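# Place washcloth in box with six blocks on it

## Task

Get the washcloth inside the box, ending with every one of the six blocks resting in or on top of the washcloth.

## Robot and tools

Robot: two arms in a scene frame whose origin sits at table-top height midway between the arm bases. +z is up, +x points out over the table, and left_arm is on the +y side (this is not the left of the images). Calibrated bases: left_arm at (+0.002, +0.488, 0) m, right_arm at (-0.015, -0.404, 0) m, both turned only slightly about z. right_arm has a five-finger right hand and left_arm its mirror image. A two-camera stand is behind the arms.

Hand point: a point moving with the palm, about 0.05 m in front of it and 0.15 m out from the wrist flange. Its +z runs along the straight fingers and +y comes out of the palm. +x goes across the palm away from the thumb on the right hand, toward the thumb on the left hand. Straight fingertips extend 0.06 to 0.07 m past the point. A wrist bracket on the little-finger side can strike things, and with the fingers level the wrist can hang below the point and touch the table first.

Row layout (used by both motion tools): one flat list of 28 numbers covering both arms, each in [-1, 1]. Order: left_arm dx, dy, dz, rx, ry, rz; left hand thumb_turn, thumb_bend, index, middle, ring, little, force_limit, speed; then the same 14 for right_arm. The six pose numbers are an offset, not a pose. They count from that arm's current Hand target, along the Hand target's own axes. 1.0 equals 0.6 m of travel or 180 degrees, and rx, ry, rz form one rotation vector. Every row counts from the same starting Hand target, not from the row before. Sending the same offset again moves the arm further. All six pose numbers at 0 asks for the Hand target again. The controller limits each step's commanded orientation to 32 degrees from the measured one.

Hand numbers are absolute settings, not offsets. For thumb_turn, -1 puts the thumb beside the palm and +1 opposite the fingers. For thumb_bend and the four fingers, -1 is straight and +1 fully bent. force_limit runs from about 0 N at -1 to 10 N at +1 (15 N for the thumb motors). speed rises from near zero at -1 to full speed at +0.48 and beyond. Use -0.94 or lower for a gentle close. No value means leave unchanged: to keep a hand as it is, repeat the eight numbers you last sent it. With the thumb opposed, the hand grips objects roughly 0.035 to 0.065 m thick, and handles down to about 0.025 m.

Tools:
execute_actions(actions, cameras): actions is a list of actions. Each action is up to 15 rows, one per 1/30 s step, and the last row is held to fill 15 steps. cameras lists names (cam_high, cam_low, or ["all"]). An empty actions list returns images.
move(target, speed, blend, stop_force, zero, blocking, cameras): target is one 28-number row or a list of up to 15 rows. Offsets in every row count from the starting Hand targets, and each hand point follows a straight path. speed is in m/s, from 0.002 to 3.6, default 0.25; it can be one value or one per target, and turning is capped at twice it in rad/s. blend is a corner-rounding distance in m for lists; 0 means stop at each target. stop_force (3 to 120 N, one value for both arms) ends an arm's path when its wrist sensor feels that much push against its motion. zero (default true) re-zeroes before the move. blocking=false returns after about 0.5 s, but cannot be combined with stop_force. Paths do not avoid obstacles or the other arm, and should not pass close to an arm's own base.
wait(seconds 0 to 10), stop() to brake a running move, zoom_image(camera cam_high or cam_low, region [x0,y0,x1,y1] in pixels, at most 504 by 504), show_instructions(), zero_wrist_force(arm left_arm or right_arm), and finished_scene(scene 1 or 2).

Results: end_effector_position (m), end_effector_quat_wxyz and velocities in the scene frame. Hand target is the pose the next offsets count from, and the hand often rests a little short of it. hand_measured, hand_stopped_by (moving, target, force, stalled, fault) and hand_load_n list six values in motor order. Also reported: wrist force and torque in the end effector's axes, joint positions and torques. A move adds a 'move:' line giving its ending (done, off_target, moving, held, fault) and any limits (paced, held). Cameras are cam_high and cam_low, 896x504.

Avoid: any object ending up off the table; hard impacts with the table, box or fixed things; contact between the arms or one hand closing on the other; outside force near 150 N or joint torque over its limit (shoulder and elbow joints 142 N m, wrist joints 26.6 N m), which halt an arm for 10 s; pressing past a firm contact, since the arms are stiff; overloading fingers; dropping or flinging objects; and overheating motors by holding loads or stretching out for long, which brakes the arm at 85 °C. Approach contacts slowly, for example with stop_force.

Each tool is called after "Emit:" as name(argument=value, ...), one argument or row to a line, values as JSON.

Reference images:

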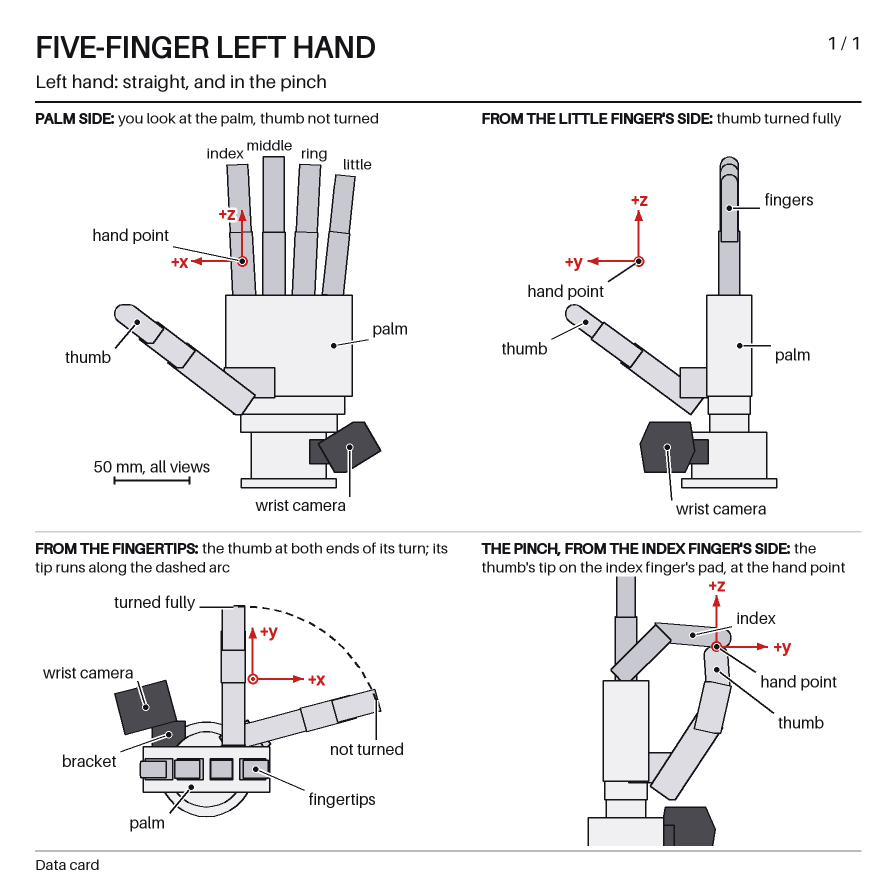

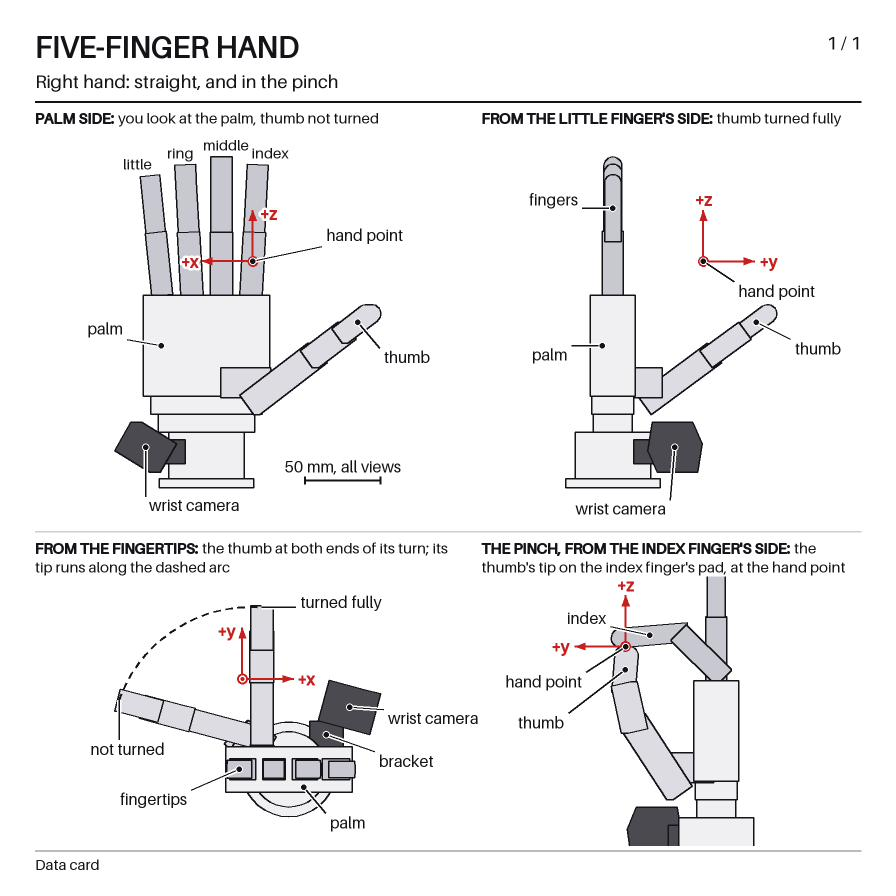

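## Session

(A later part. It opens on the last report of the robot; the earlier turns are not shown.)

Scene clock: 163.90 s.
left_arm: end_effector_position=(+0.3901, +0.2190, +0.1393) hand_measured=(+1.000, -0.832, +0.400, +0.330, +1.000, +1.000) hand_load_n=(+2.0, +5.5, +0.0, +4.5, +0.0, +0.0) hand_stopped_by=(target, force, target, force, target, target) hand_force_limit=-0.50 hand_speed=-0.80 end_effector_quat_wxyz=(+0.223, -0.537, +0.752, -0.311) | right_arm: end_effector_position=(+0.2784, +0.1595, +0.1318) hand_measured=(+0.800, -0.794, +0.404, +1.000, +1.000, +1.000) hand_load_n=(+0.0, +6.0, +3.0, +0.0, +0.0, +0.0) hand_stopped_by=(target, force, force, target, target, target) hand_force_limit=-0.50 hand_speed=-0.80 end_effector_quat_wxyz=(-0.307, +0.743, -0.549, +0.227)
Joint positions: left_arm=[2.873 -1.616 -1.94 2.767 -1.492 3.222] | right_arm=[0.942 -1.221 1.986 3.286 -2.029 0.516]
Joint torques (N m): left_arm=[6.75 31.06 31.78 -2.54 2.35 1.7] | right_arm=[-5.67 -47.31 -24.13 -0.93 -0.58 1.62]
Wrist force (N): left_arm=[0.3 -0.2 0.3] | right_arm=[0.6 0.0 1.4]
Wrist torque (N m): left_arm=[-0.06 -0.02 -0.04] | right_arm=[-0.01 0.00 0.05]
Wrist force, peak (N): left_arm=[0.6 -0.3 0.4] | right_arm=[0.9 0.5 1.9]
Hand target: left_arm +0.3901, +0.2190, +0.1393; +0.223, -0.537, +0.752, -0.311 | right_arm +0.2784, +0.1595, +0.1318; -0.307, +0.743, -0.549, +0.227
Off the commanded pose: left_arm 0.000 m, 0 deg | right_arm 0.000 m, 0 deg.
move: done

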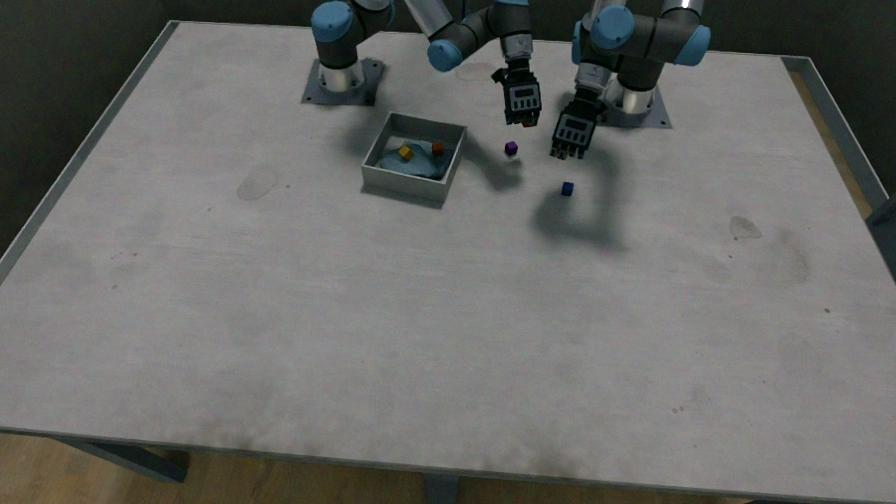

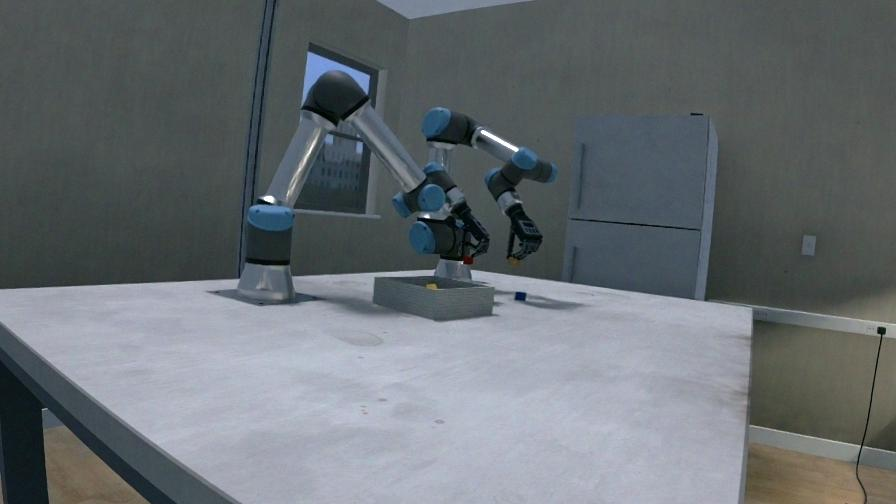

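Emit:
zoom_image(
  camera="cam_high",
  region=[355, 100, 475, 210],
)

Scaled by 4.200 from the camera's 896x504 image, which has a finer 1280x720 frame.

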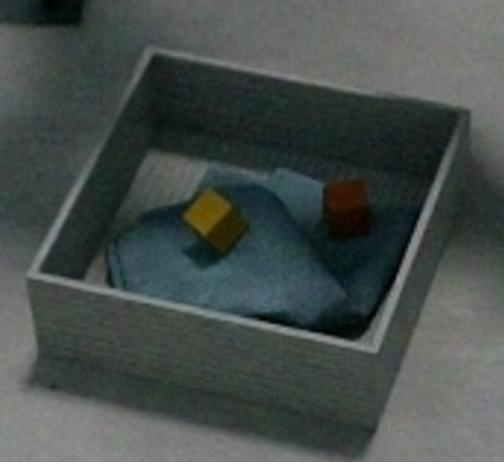

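Emit:
move(
  target=[0,0,0,0,0,0,1,0.0,0.4,0.4,1,1,-0.5,-0.8, 0.443,0.0273,-0.0467,0,0,0,0.8,0.0,0.45,1,1,1,-0.5,-0.8],
  speed=0.25,
)

Emit:
move(
  target=[0,0,0,0,0,0,1,0.0,0.4,0.4,1,1,-0.5,-0.8, 0,0.1131,0.1131,0,0,0,0.8,0.0,0.45,1,1,1,-0.5,-0.8],
  speed=0.07,
  stop_force=4,
  cameras=["all"],
)

Emit:
zoom_image(
  camera="cam_high",
  region=[355, 80, 475, 210],
)

Scene clock: 169.53 s.
left_arm: end_effector_position=(+0.3901, +0.2190, +0.1393) hand_measured=(+1.000, -0.832, +0.400, +0.330, +1.000, +1.000) hand_load_n=(+2.0, +6.0, +0.0, +4.5, +0.0, +0.5) hand_stopped_by=(target, force, target, force, target, target) hand_force_limit=-0.50 hand_speed=-0.80 end_effector_quat_wxyz=(+0.223, -0.537, +0.752, -0.311) | right_arm: end_effector_position=(+0.3266, -0.1037, +0.1402) hand_measured=(+0.800, -0.794, +0.404, +1.000, +1.000, +1.000) hand_load_n=(+0.5, +6.0, +3.0, +0.0, +0.0, +0.0) hand_stopped_by=(target, force, force, target, target, target) hand_force_limit=-0.50 hand_speed=-0.80 end_effector_quat_wxyz=(-0.307, +0.743, -0.549, +0.227)
Joint positions: left_arm=[2.873 -1.616 -1.94 2.767 -1.492 3.222] | right_arm=[0.343 -1.654 2.511 3.072 -1.626 0.055]
Joint torques (N m): left_arm=[6.6 31.01 31.28 -2.47 2.24 1.72] | right_arm=[-6.86 -26.4 -6.01 -0.9 1.69 -1.68]
Wrist force (N): left_arm=[0.2 -0.2 0.1] | right_arm=[1.0 -0.2 1.3]
Wrist torque (N m): left_arm=[-0.05 0.00 -0.05] | right_arm=[-0.11 -0.03 0.20]
Wrist force, peak (N): left_arm=[0.6 -0.4 0.2] | right_arm=[2.0 -0.5 1.3]
Hand target: left_arm +0.3901, +0.2190, +0.1393; +0.223, -0.537, +0.752, -0.311 | right_arm +0.3266, -0.1038, +0.1402; -0.307, +0.743, -0.549, +0.227
Off the commanded pose: left_arm 0.000 m, 0 deg | right_arm 0.000 m, 0 deg.
move: done

Scene clock: 171.97 s.
left_arm: end_effector_position=(+0.3901, +0.2190, +0.1393) hand_measured=(+1.000, -0.832, +0.400, +0.330, +1.000, +1.000) hand_load_n=(+2.0, +6.0, +0.0, +4.5, +0.5, +0.0) hand_stopped_by=(target, force, target, force, target, target) hand_force_limit=-0.50 hand_speed=-0.80 end_effector_quat_wxyz=(+0.223, -0.537, +0.752, -0.311) | right_arm: end_effector_position=(+0.3261, -0.1041, +0.0519) hand_measured=(+0.800, -0.794, +0.404, +1.000, +1.000, +1.000) hand_load_n=(+0.5, +6.0, +1.5, +0.0, +0.0, +0.5) hand_stopped_by=(target, force, force, target, target, target) hand_force_limit=-0.50 hand_speed=-0.80 end_effector_quat_wxyz=(-0.306, +0.744, -0.549, +0.227)
Joint positions: left_arm=[2.873 -1.616 -1.94 2.767 -1.492 3.222] | right_arm=[0.343 -1.329 2.59 2.671 -1.626 0.054]
Joint torques (N m): left_arm=[6.5 30.6 31.65 -2.51 2.24 1.7] | right_arm=[-4.06 -31.98 -15.21 -0.17 -0.07 -1.68]
Wrist force (N): left_arm=[0.4 -0.3 0.4] | right_arm=[0.1 -2.7 -0.4]
Wrist torque (N m): left_arm=[-0.07 -0.02 -0.04] | right_arm=[-0.15 -0.02 0.21]
Wrist force, peak (N): left_arm=[0.6 -0.3 0.2] | right_arm=[-1.6 -7.7 -5.5]
Hand target: left_arm +0.3901, +0.2190, +0.1393; +0.223, -0.537, +0.752, -0.311 | right_arm +0.3261, -0.1041, +0.0519; -0.307, +0.744, -0.549, +0.227 (not the last commanded pose)
Off the commanded pose: left_arm 0.000 m, 0 deg | right_arm 0.008 m, 0 deg.
move: contact (right_arm)

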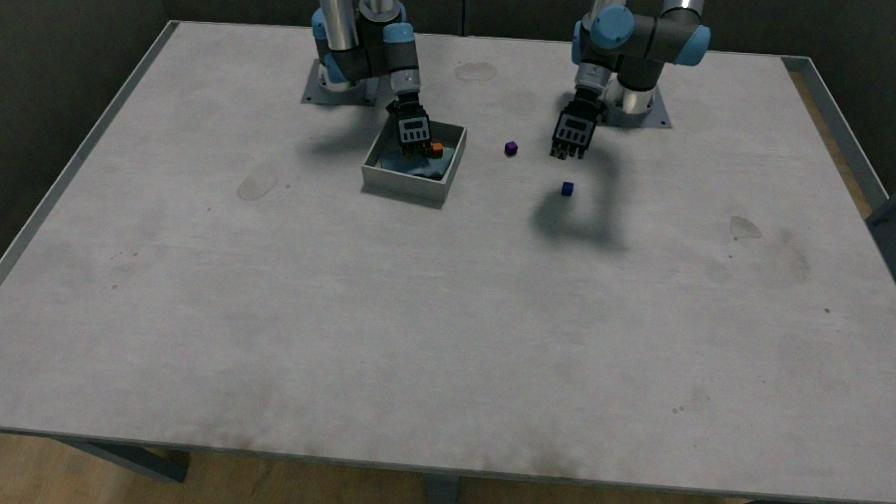

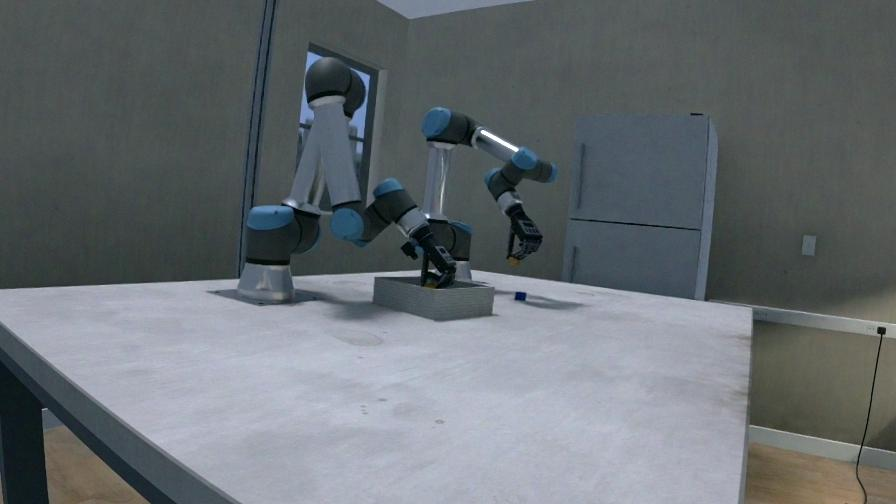

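Scaled by 3.877 from the camera's 896x504 image, which has a finer 1280x720 frame.

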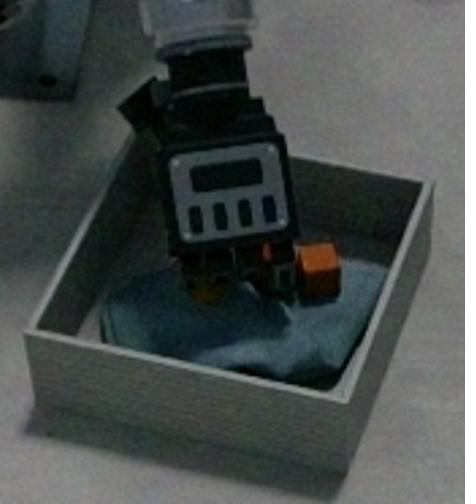

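Emit:
move(
  target=[
    [0,0,0,0,0,0,1,0.0,0.4,0.4,1,1,-0.5,-0.8, 0,0,0,0,0,0,0.8,-1,0.1,1,1,1,-0.5,-0.5],
    [0,0,0,0,0,0,1,0.0,0.4,0.4,1,1,-0.5,-0.8, 0,-0.1178,-0.1178,0,0,0,0.8,-1,0.1,1,1,1,-0.5,-0.5],
    [0.5105,-0.0697,0.068,0,0.1218,0.1218,1,0.0,0.4,0.4,1,1,-0.5,-0.8, 0.5387,-0.085,-0.3817,0,0,0,0.8,-1,0.1,1,1,1,-0.5,-0.5],
  ],
  speed=[0.2,0.15,0.28],
  blend=[0,0.01,0],
  cameras=["all"],
)

Emit:
zoom_image(
  camera="cam_high",
  region=[355, 80, 475, 210],
)

Scene clock: 176.37 s.
left_arm: end_effector_position=(+0.3461, -0.0897, +0.1397) hand_measured=(+1.000, -0.832, +0.400, +0.330, +1.000, +1.000) hand_load_n=(+1.5, +6.0, +0.0, +4.5, +0.0, +0.0) hand_stopped_by=(target, force, target, force, target, target) hand_force_limit=-0.50 hand_speed=-0.80 end_effector_quat_wxyz=(+0.131, -0.317, +0.868, -0.359) | right_arm: end_effector_position=(+0.3014, -0.4497, +0.2506) hand_measured=(+0.800, -1.000, +0.100, +1.000, +1.000, +1.000) hand_load_n=(+0.0, +0.0, +0.0, +0.0, +0.0, +0.0) hand_stopped_by=(target, target, target, target, target, target) hand_force_limit=-0.50 hand_speed=-0.50 end_effector_quat_wxyz=(-0.306, +0.744, -0.549, +0.227)
Joint positions: left_arm=[2.325 -2.089 -1.316 2.616 -1.496 3.217] | right_arm=[-1.179 -2.372 2.373 4.587 -0.796 -1.394]
Joint torques (N m): left_arm=[-6.11 29.06 32.74 -2.48 2.69 1.72] | right_arm=[-7.19 21.35 -30.14 -0.44 2.81 -1.6]
Wrist force (N): left_arm=[0.4 -0.4 0.3] | right_arm=[1.3 -0.2 1.4]
Wrist torque (N m): left_arm=[-0.11 -0.04 -0.09] | right_arm=[-0.10 -0.08 0.19]
Wrist force, peak (N): left_arm=[1.6 -1.1 0.7] | right_arm=[0.2 -3.0 -0.9]
Hand target: left_arm +0.3461, -0.0897, +0.1397; +0.131, -0.317, +0.868, -0.359 | right_arm +0.3014, -0.4497, +0.2506; -0.307, +0.744, -0.549, +0.227
Off the commanded pose: left_arm 0.000 m, 0 deg | right_arm 0.000 m, 0 deg.
move: done

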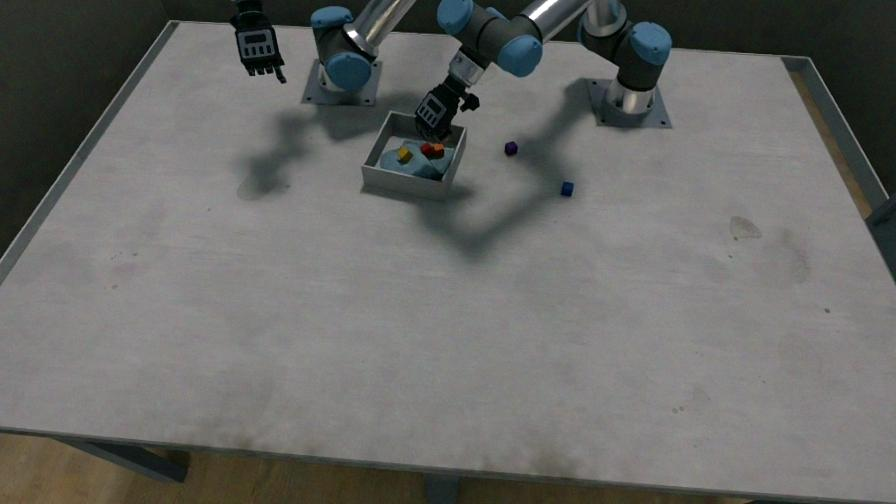

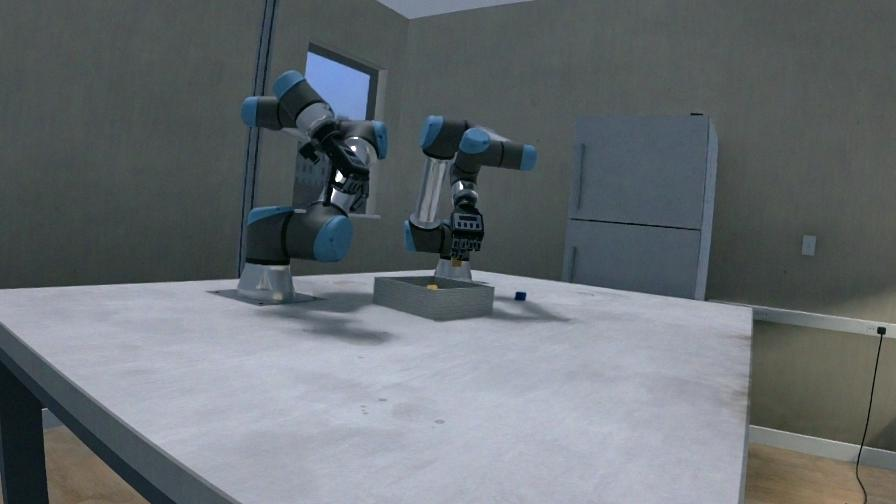

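Scaled by 3.877 from the camera's 896x504 image, which has a finer 1280x720 frame.

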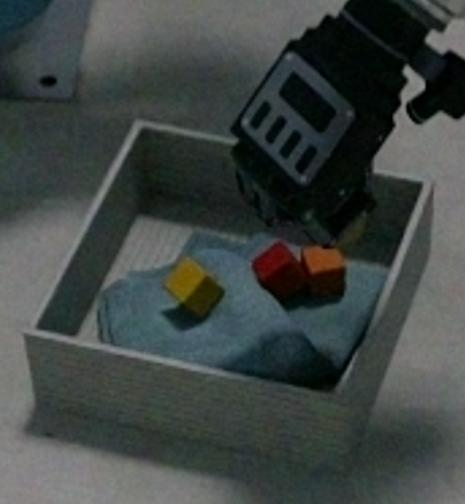

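Emit:
move(
  target=[
    [0.0193,-0.0162,0.0162,0,0,0,1,0.0,0.4,0.4,1,1,-0.5,-0.8, 0,0,0,0,0,0,0.8,-1,0.1,1,1,1,-0.5,-0.5],
    [0.0193,0.1017,0.134,0,0,0,1,0.0,0.4,0.4,1,1,-0.5,-0.8, 0,0,0,0,0,0,0.8,-1,0.1,1,1,1,-0.5,-0.5],
  ],
  speed=0.08,
  stop_force=4,
  cameras=["all"],
)

Emit:
zoom_image(
  camera="cam_high",
  region=[355, 80, 475, 210],
)

Scene clock: 180.10 s.
left_arm: end_effector_position=(+0.3458, -0.1074, +0.0448) hand_measured=(+1.000, -0.832, +0.400, +0.330, +1.000, +1.000) hand_load_n=(+1.5, +6.0, +0.0, +4.5, +0.0, +0.0) hand_stopped_by=(target, force, target, force, target, target) hand_force_limit=-0.50 hand_speed=-0.80 end_effector_quat_wxyz=(+0.131, -0.317, +0.868, -0.359) | right_arm: end_effector_position=(+0.3014, -0.4497, +0.2506) hand_measured=(+0.800, -1.000, +0.100, +1.000, +1.000, +1.000) hand_load_n=(-0.5, +0.0, +0.0, +0.0, +0.5, +0.0) hand_stopped_by=(target, target, target, target, target, target) hand_force_limit=-0.50 hand_speed=-0.50 end_effector_quat_wxyz=(-0.307, +0.744, -0.549, +0.227)
Joint positions: left_arm=[2.301 -2.204 -1.387 2.803 -1.513 3.2] | right_arm=[-1.179 -2.372 2.372 4.587 -0.796 -1.394]
Joint torques (N m): left_arm=[3.06 53.14 31.79 -2.54 0.19 -0.95] | right_arm=[-7.32 -0.62 -29.87 -0.59 2.84 -1.64]
Wrist force (N): left_arm=[0.4 -0.5 0.0] | right_arm=[1.2 -0.3 1.7]
Wrist torque (N m): left_arm=[-0.10 -0.05 -0.02] | right_arm=[-0.14 -0.06 0.18]
Wrist force, peak (N): left_arm=[0.0 -7.1 -3.9] | right_arm=[1.4 -0.1 1.8]
Hand target: left_arm +0.3458, -0.1074, +0.0448; +0.131, -0.317, +0.868, -0.359 (not the last commanded pose) | right_arm +0.3014, -0.4497, +0.2506; -0.307, +0.744, -0.549, +0.227
Off the commanded pose: left_arm 0.005 m, 0 deg | right_arm 0.000 m, 0 deg.
move: contact (left_arm); path passed 1 of 2 targets

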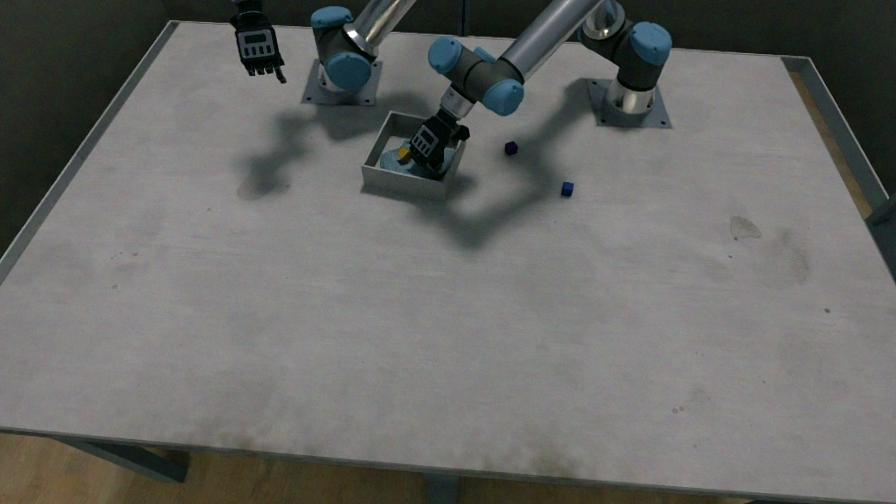

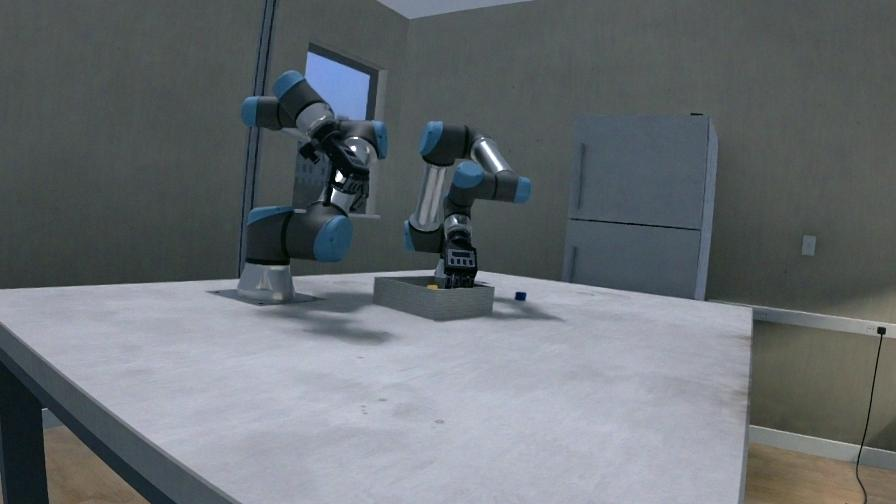

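Scaled by 3.877 from the camera's 896x504 image, which has a finer 1280x720 frame.

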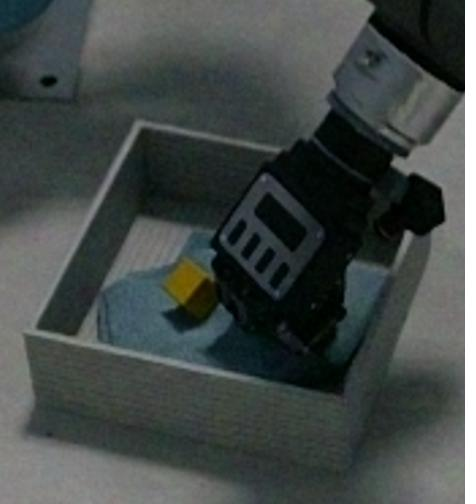

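Emit:
move(
  target=[
    [0,0,0,0,0,0,1,-1,0.1,0.1,1,1,-0.5,-0.5, 0,0,0,0,0,0,1,-1,0,0,1,1,-0.5,-0.2],
    [0,-0.1178,-0.1178,0,0,0,1,-1,0.1,0.1,1,1,-0.5,-0.5, 0,0,0,0,0,0,1,-1,0,0,1,1,-0.5,-0.2],
    [-0.1995,-0.0122,-0.2595,0,-0.07,-0.07,1,-1,0.1,0.1,1,1,-0.5,-0.5, -0.2392,-0.014,0.086,0,0,0,1,-1,0,0,1,1,-0.5,-0.2],
    [-0.4705,0.2522,-0.3115,0,-0.165,-0.165,1,-1,0.1,0.1,1,1,-0.5,-0.5, -0.9595,0.0463,0.3677,0,-0.0864,-0.0864,1,-1,0,0,1,1,-0.5,-0.2],
  ],
  speed=[0.1,0.15,0.25,0.28],
  blend=[0,0.01,0.02,0],
  cameras=["all"],
)

Emit:
zoom_image(
  camera="cam_high",
  region=[490, 100, 610, 220],
)

Emit:
zoom_image(
  camera="cam_high",
  region=[355, 80, 475, 210],
)

Scene clock: 186.77 s.
left_arm: end_effector_position=(+0.4078, +0.2573, +0.0704) hand_measured=(+1.000, -1.000, +0.100, +0.100, +1.000, +1.000) hand_load_n=(+0.0, +0.0, +0.0, +0.0, +0.5, +0.0) hand_stopped_by=(target, target, target, target, target, target) hand_force_limit=-0.50 hand_speed=-0.50 end_effector_quat_wxyz=(+0.251, -0.607, +0.697, -0.288) | right_arm: end_effector_position=(+0.2619, +0.1403, +0.0741) hand_measured=(+1.000, -1.000, +0.000, +0.000, +1.000, +1.000) hand_load_n=(+0.0, +0.0, +0.0, +0.0, +0.0, +0.0) hand_stopped_by=(target, target, target, target, target, target) hand_force_limit=-0.50 hand_speed=-0.20 end_effector_quat_wxyz=(-0.344, +0.835, -0.397, +0.164)
Joint positions: left_arm=[2.924 -1.694 -2.055 2.962 -1.592 3.122] | right_arm=[0.838 -1.158 2.146 2.951 -1.703 0.135]
Joint torques (N m): left_arm=[6.83 31.92 3.39 1.69 2.58 1.68] | right_arm=[7.21 -21.05 -21.8 -0.83 -1.44 1.54]
Wrist force (N): left_arm=[0.5 -0.6 0.1] | right_arm=[1.4 -0.5 0.8]
Wrist torque (N m): left_arm=[-0.09 -0.06 -0.09] | right_arm=[-0.03 -0.10 0.11]
Wrist force, peak (N): left_arm=[1.1 -2.2 0.1] | right_arm=[2.4 -0.3 1.0]
Hand target: left_arm +0.4079, +0.2573, +0.0704; +0.251, -0.607, +0.697, -0.288 | right_arm +0.2619, +0.1404, +0.0741; -0.344, +0.835, -0.397, +0.164
Off the commanded pose: left_arm 0.000 m, 0 deg | right_arm 0.000 m, 0 deg.
move: done

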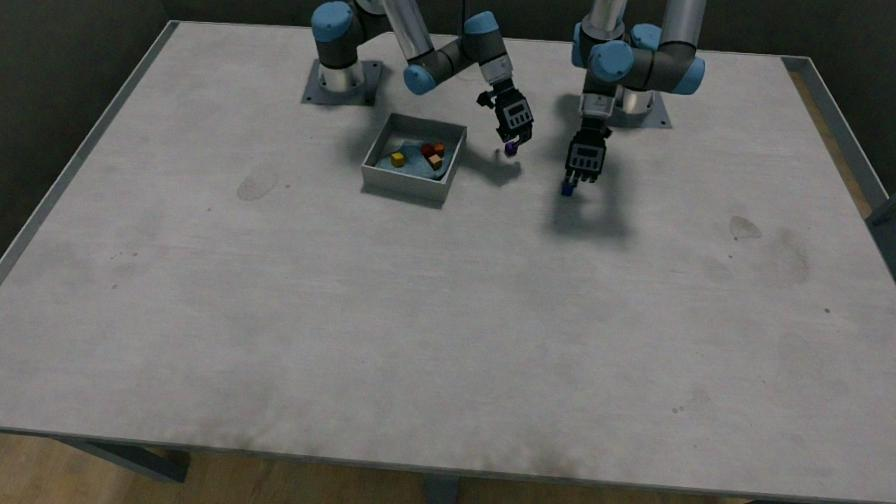

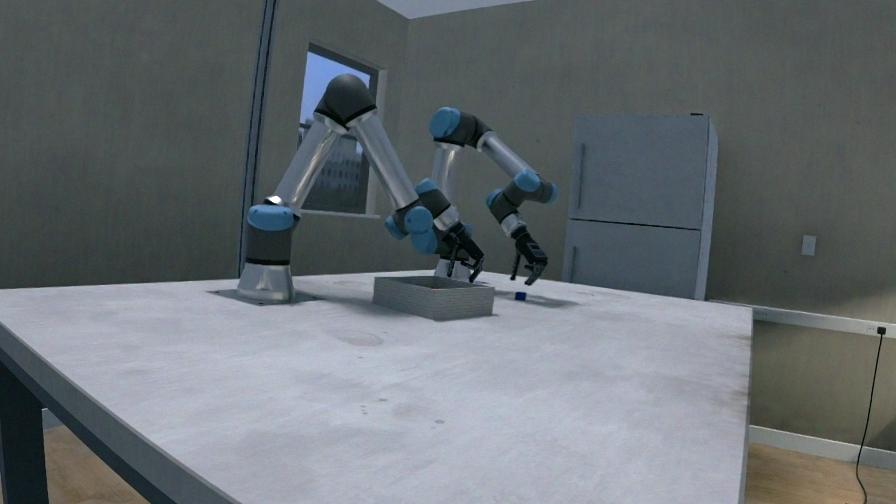

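Scaled by 4.200 from the camera's 896x504 image, which has a finer 1280x720 frame.

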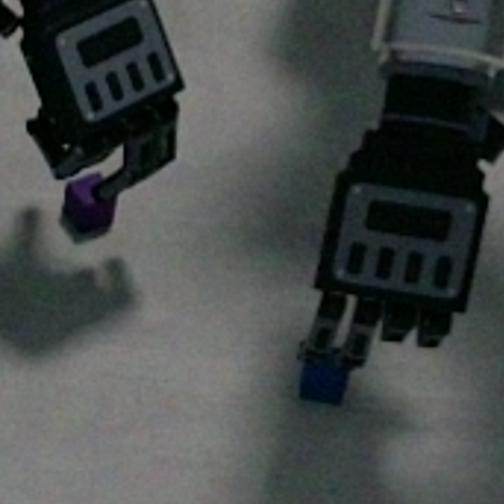

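Scaled by 3.877 from the camera's 896x504 image, which has a finer 1280x720 frame.

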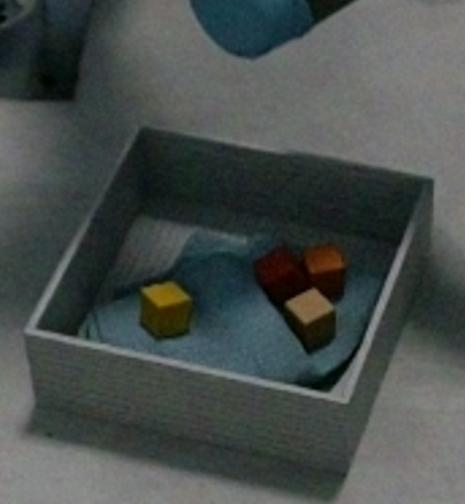

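Emit:
move(
  target=[
    [0,0.0476,0.0476,0,0,0,1,-1,0.1,0.1,1,1,-0.5,-0.5, 0,0.052,0.052,0,0,0,1,-1,0,0,1,1,-0.5,-0.2],
    [0,0.0476,0.0476,0,0,0,1,0,0.45,0.45,1,1,-0.5,-0.8, 0,0.052,0.052,0,0,0,1,0,0.45,0.45,1,1,-0.5,-0.8],
    [0,-0.07,-0.07,0,0,0,1,0,0.45,0.45,1,1,-0.5,-0.8, 0,-0.07,-0.07,0,0,0,1,0,0.45,0.45,1,1,-0.5,-0.8],
  ],
  speed=[0.08,0.08,0.12],
  cameras=["all"],
)

Emit:
zoom_image(
  camera="cam_high",
  region=[490, 100, 610, 220],
)

Emit:
zoom_image(
  camera="cam_low",
  region=[430, 200, 560, 320],
)

Scene clock: 192.00 s.
left_arm: end_effector_position=(+0.4079, +0.2572, +0.1298) hand_measured=(+1.000, -0.862, +0.450, +0.374, +1.000, +1.000) hand_load_n=(+2.0, +6.5, +0.0, +5.0, +0.0, +0.0) hand_stopped_by=(target, force, target, force, target, target) hand_force_limit=-0.50 hand_speed=-0.80 end_effector_quat_wxyz=(+0.251, -0.607, +0.697, -0.288) | right_arm: end_effector_position=(+0.2621, +0.1405, +0.1334) hand_measured=(+1.000, -0.832, +0.368, +0.330, +1.000, +1.000) hand_load_n=(-3.0, +6.0, +2.5, +0.5, +0.0, +0.0) hand_stopped_by=(target, force, force, force, target, target) hand_force_limit=-0.50 hand_speed=-0.80 end_effector_quat_wxyz=(-0.344, +0.835, -0.397, +0.164)
Joint positions: left_arm=[2.923 -1.617 -1.965 2.796 -1.592 3.122] | right_arm=[0.838 -1.287 2.107 3.119 -1.703 0.134]
Joint torques (N m): left_arm=[6.68 30.66 31.87 -2.5 -0.63 1.65] | right_arm=[-7.11 -43.69 -23.79 -0.79 1.53 -1.36]
Wrist force (N): left_arm=[0.0 -0.4 0.3] | right_arm=[0.8 -0.7 1.0]
Wrist torque (N m): left_arm=[-0.09 0.03 -0.07] | right_arm=[-0.09 -0.01 0.06]
Wrist force, peak (N): left_arm=[0.4 -1.3 -0.7] | right_arm=[1.0 0.2 1.6]
Hand target: left_arm +0.4079, +0.2572, +0.1298; +0.251, -0.607, +0.697, -0.288 | right_arm +0.2621, +0.1405, +0.1335; -0.344, +0.835, -0.397, +0.164
Off the commanded pose: left_arm 0.000 m, 0 deg | right_arm 0.000 m, 0 deg.
move: done

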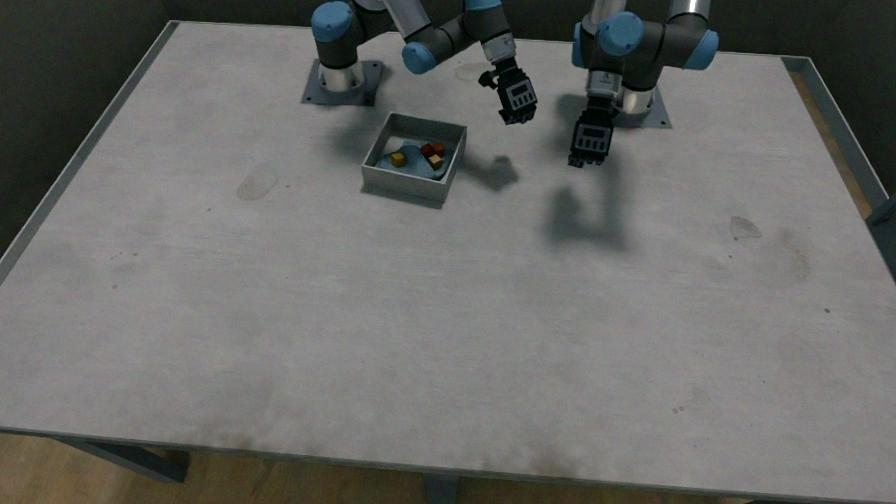

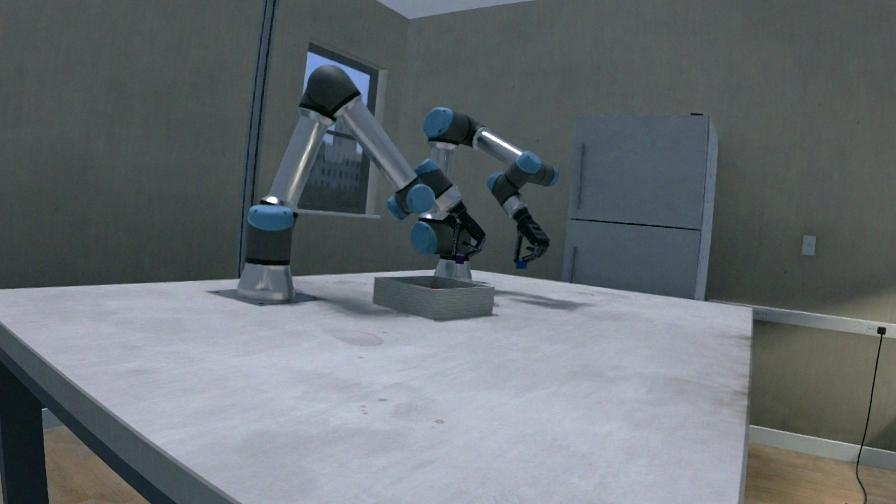

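Scaled by 4.200 from the camera's 896x504 image, which has a finer 1280x720 frame.

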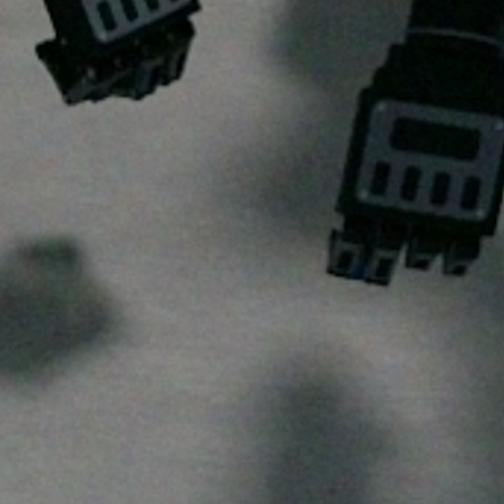

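Scaled by 3.877 from the camera's 896x504 image, which has a finer 1280x720 frame.

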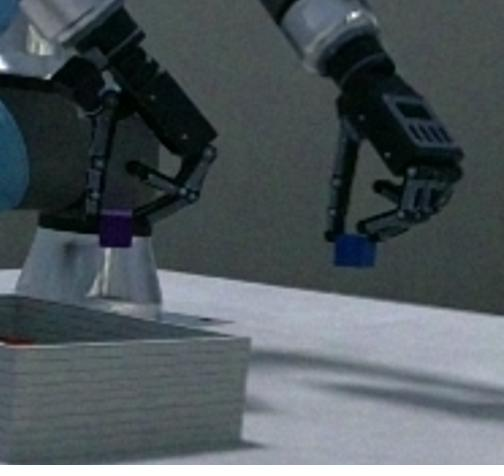

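Emit:
move(
  target=[0,0,0,0,0,0,1,0,1,0.45,1,1,-0.5,-0.8, 0.4197,0.1483,-0.164,0,0,0,1,0,0.45,0.45,1,1,-0.5,-0.8],
  speed=0.25,
)

Emit:
move(
  target=[0,0,0,0,0,0,1,0,1,0.45,1,1,-0.5,-0.8, 0,0.1178,0.1178,0,0,0,1,0,0.45,0.45,1,1,-0.5,-0.8],
  speed=0.07,
  stop_force=4,
  cameras=["all"],
)

Emit:
zoom_image(
  camera="cam_high",
  region=[355, 80, 475, 210],
)

Emit:
zoom_image(
  camera="cam_low",
  region=[360, 200, 560, 320],
)

Scene clock: 196.43 s.
left_arm: end_effector_position=(+0.4079, +0.2572, +0.1298) hand_measured=(+1.000, -0.862, +1.000, +0.374, +1.000, +1.000) hand_load_n=(+2.5, +6.0, +0.0, +5.0, +0.0, +0.0) hand_stopped_by=(target, force, target, force, target, target) hand_force_limit=-0.50 hand_speed=-0.80 end_effector_quat_wxyz=(+0.251, -0.607, +0.697, -0.288) | right_arm: end_effector_position=(+0.3181, -0.1385, +0.1404) hand_measured=(+1.000, -0.832, +0.368, +0.330, +1.000, +1.000) hand_load_n=(-3.0, +6.0, +2.5, +1.0, +0.0, +0.0) hand_stopped_by=(target, force, force, force, target, target) hand_force_limit=-0.50 hand_speed=-0.80 end_effector_quat_wxyz=(-0.344, +0.835, -0.397, +0.164)
Joint positions: left_arm=[2.923 -1.617 -1.965 2.795 -1.592 3.122] | right_arm=[0.06 -1.777 2.578 3.221 -1.168 -0.443]
Joint torques (N m): left_arm=[6.82 30.52 30.95 -2.31 1.81 1.72] | right_arm=[-6.51 -21.23 -6.98 -0.77 2.13 -1.66]
Wrist force (N): left_arm=[0.2 -0.1 -0.2] | right_arm=[1.3 -0.2 1.1]
Wrist torque (N m): left_arm=[-0.02 -0.01 -0.07] | right_arm=[-0.10 -0.07 0.22]
Wrist force, peak (N): left_arm=[0.7 -0.3 0.5] | right_arm=[1.9 0.4 0.9]
Hand target: left_arm +0.4079, +0.2572, +0.1298; +0.251, -0.607, +0.697, -0.288 | right_arm +0.3181, -0.1385, +0.1404; -0.344, +0.835, -0.397, +0.164
Off the commanded pose: left_arm 0.000 m, 0 deg | right_arm 0.000 m, 0 deg.
move: done

Scene clock: 198.83 s.
left_arm: end_effector_position=(+0.4079, +0.2572, +0.1298) hand_measured=(+1.000, -0.862, +1.000, +0.374, +1.000, +1.000) hand_load_n=(+2.0, +6.5, +0.0, +4.5, +0.5, +0.5) hand_stopped_by=(target, force, target, force, target, target) hand_force_limit=-0.50 hand_speed=-0.80 end_effector_quat_wxyz=(+0.251, -0.607, +0.697, -0.288) | right_arm: end_effector_position=(+0.3172, -0.1390, +0.0564) hand_measured=(+1.000, -0.832, +0.368, +0.330, +1.000, +1.000) hand_load_n=(+0.5, +6.5, +0.5, +2.5, +0.0, +0.5) hand_stopped_by=(target, force, force, force, target, target) hand_force_limit=-0.50 hand_speed=-0.80 end_effector_quat_wxyz=(-0.343, +0.835, -0.397, +0.163)
Joint positions: left_arm=[2.923 -1.617 -1.965 2.795 -1.592 3.122] | right_arm=[0.059 -1.438 2.674 2.791 -1.167 -0.445]
Joint torques (N m): left_arm=[6.55 29.41 31.25 -2.13 1.81 1.71] | right_arm=[3.88 -28.49 -16.9 -0.6 2.14 1.45]
Wrist force (N): left_arm=[0.4 -0.3 0.1] | right_arm=[1.1 -1.2 -0.8]
Wrist torque (N m): left_arm=[-0.06 -0.05 -0.06] | right_arm=[-0.16 -0.01 0.20]
Wrist force, peak (N): left_arm=[0.0 -0.5 0.5] | right_arm=[1.6 -2.4 -3.1]
Hand target: left_arm +0.4079, +0.2572, +0.1298; +0.251, -0.607, +0.697, -0.288 | right_arm +0.3172, -0.1390, +0.0564; -0.343, +0.835, -0.397, +0.163 (not the last commanded pose)
Off the commanded pose: left_arm 0.000 m, 0 deg | right_arm 0.016 m, 0 deg.
move: contact (right_arm)

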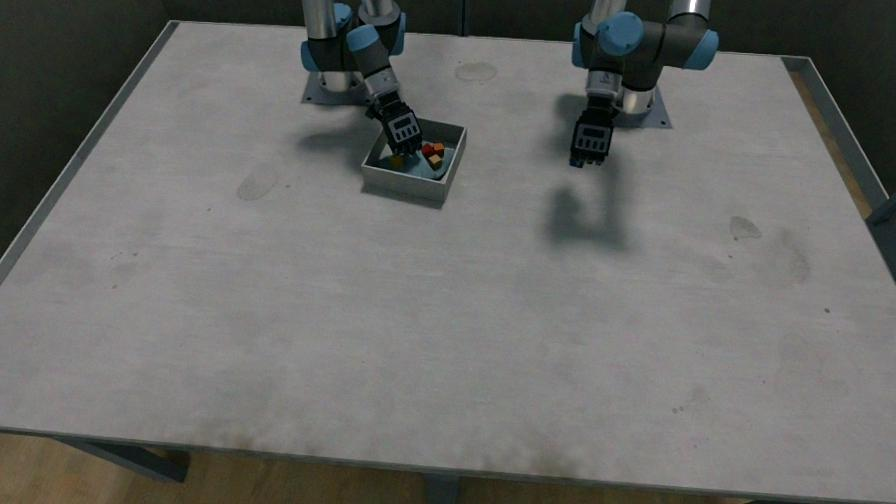

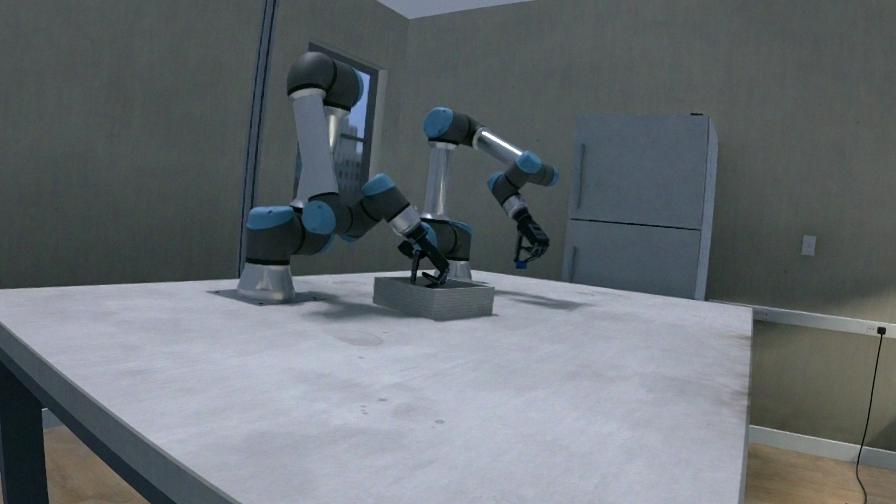

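Scaled by 3.877 from the camera's 896x504 image, which has a finer 1280x720 frame.

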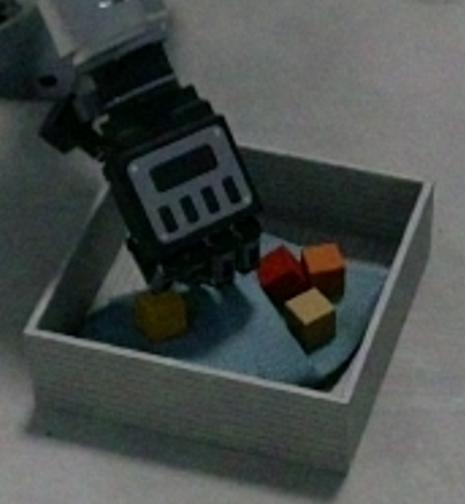

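Scaled by 2.520 from the camera's 896x504 image, which has a finer 1280x720 frame.

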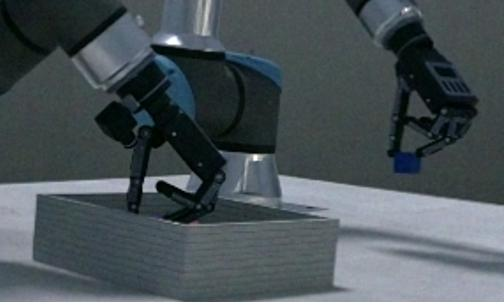

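Emit:
move(
  target=[
    [0,0,0,0,0,0,1,0,1,0.45,1,1,-0.5,-0.8, 0,0,0,0,0,0,1,-1,0.1,0.1,1,1,-0.5,-0.5],
    [0,0,0,0,0,0,1,0,1,0.45,1,1,-0.5,-0.8, 0,-0.1178,-0.1178,0,0,0,1,-1,0.1,0.1,1,1,-0.5,-0.5],
    [0.6838,-0.0142,-0.0098,0,0.165,0.165,1,0,1,0.45,1,1,-0.5,-0.8, 0.4107,0.033,-0.4893,0,0,0,1,-1,0.1,0.1,1,1,-0.5,-0.5],
  ],
  speed=[0.2,0.15,0.28],
  blend=[0,0.01,0],
  cameras=["all"],
)

Emit:
zoom_image(
  camera="cam_high",
  region=[355, 80, 475, 210],
)

Scene clock: 203.47 s.
left_arm: end_effector_position=(+0.3533, -0.1494, +0.1395) hand_measured=(+1.000, -0.862, +1.000, +0.374, +1.000, +1.000) hand_load_n=(+2.5, +6.5, +0.0, +5.0, +0.0, +0.0) hand_stopped_by=(target, force, target, force, target, target) hand_force_limit=-0.50 hand_speed=-0.80 end_effector_quat_wxyz=(+0.131, -0.317, +0.868, -0.359) | right_arm: end_effector_position=(+0.3020, -0.4694, +0.2510) hand_measured=(+1.000, -1.000, +0.100, +0.100, +1.000, +1.000) hand_load_n=(+0.0, +0.0, +0.0, +0.0, +0.0, +0.0) hand_stopped_by=(target, target, target, target, target, target) hand_force_limit=-0.50 hand_speed=-0.50 end_effector_quat_wxyz=(-0.343, +0.835, -0.397, +0.163)
Joint positions: left_arm=[2.258 -2.228 -1.091 2.532 -1.543 3.17] | right_arm=[-1.147 -2.141 2.211 4.863 -0.817 -1.884]
Joint torques (N m): left_arm=[-5.93 34.03 32.83 -2.36 2.82 1.66] | right_arm=[-7.29 13.57 -29.72 -0.03 2.86 -1.74]
Wrist force (N): left_arm=[0.6 -0.2 0.2] | right_arm=[0.9 -0.6 1.5]
Wrist torque (N m): left_arm=[-0.03 -0.05 -0.09] | right_arm=[-0.20 -0.01 0.13]
Wrist force, peak (N): left_arm=[1.6 -0.9 0.5] | right_arm=[1.4 -0.7 1.6]
Hand target: left_arm +0.3533, -0.1494, +0.1395; +0.131, -0.317, +0.868, -0.359 | right_arm +0.3020, -0.4694, +0.2510; -0.343, +0.835, -0.397, +0.163
Off the commanded pose: left_arm 0.000 m, 0 deg | right_arm 0.000 m, 0 deg.
move: done

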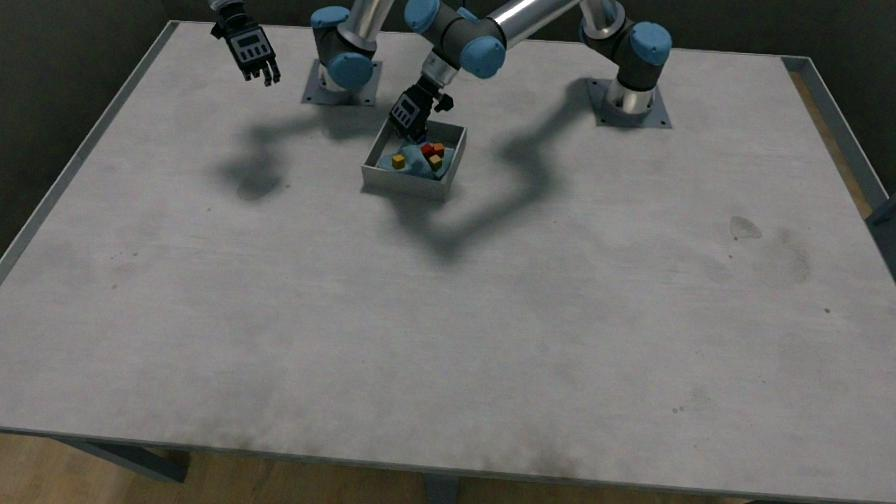

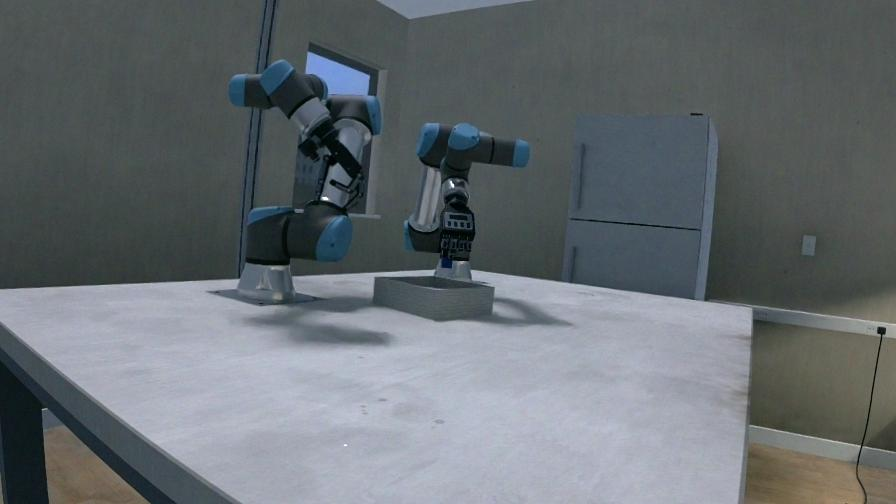

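Scaled by 3.877 from the camera's 896x504 image, which has a finer 1280x720 frame.

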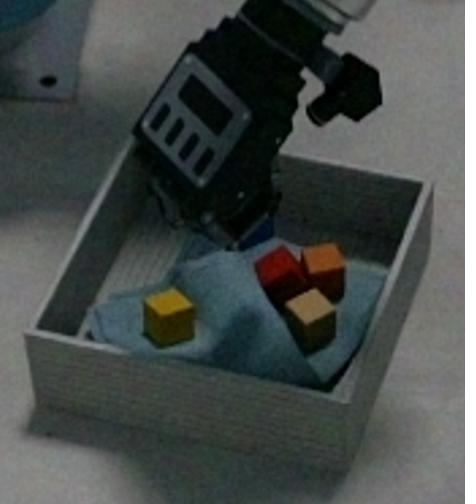

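Emit:
zoom_image(
  camera="cam_high",
  region=[190, 0, 430, 180],
)

Emit:
zoom_image(
  camera="cam_low",
  region=[280, 130, 400, 250],
)

Scaled by 2.100 from the camera's 896x504 image, which has a finer 1280x720 frame.

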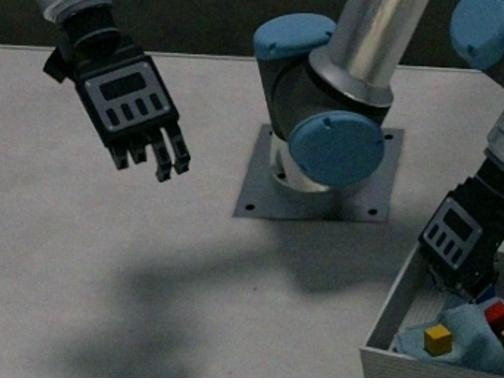

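Scaled by 4.200 from the camera's 896x504 image, which has a finer 1280x720 frame.

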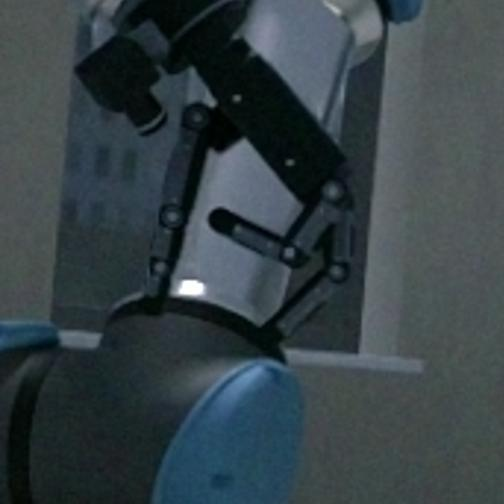

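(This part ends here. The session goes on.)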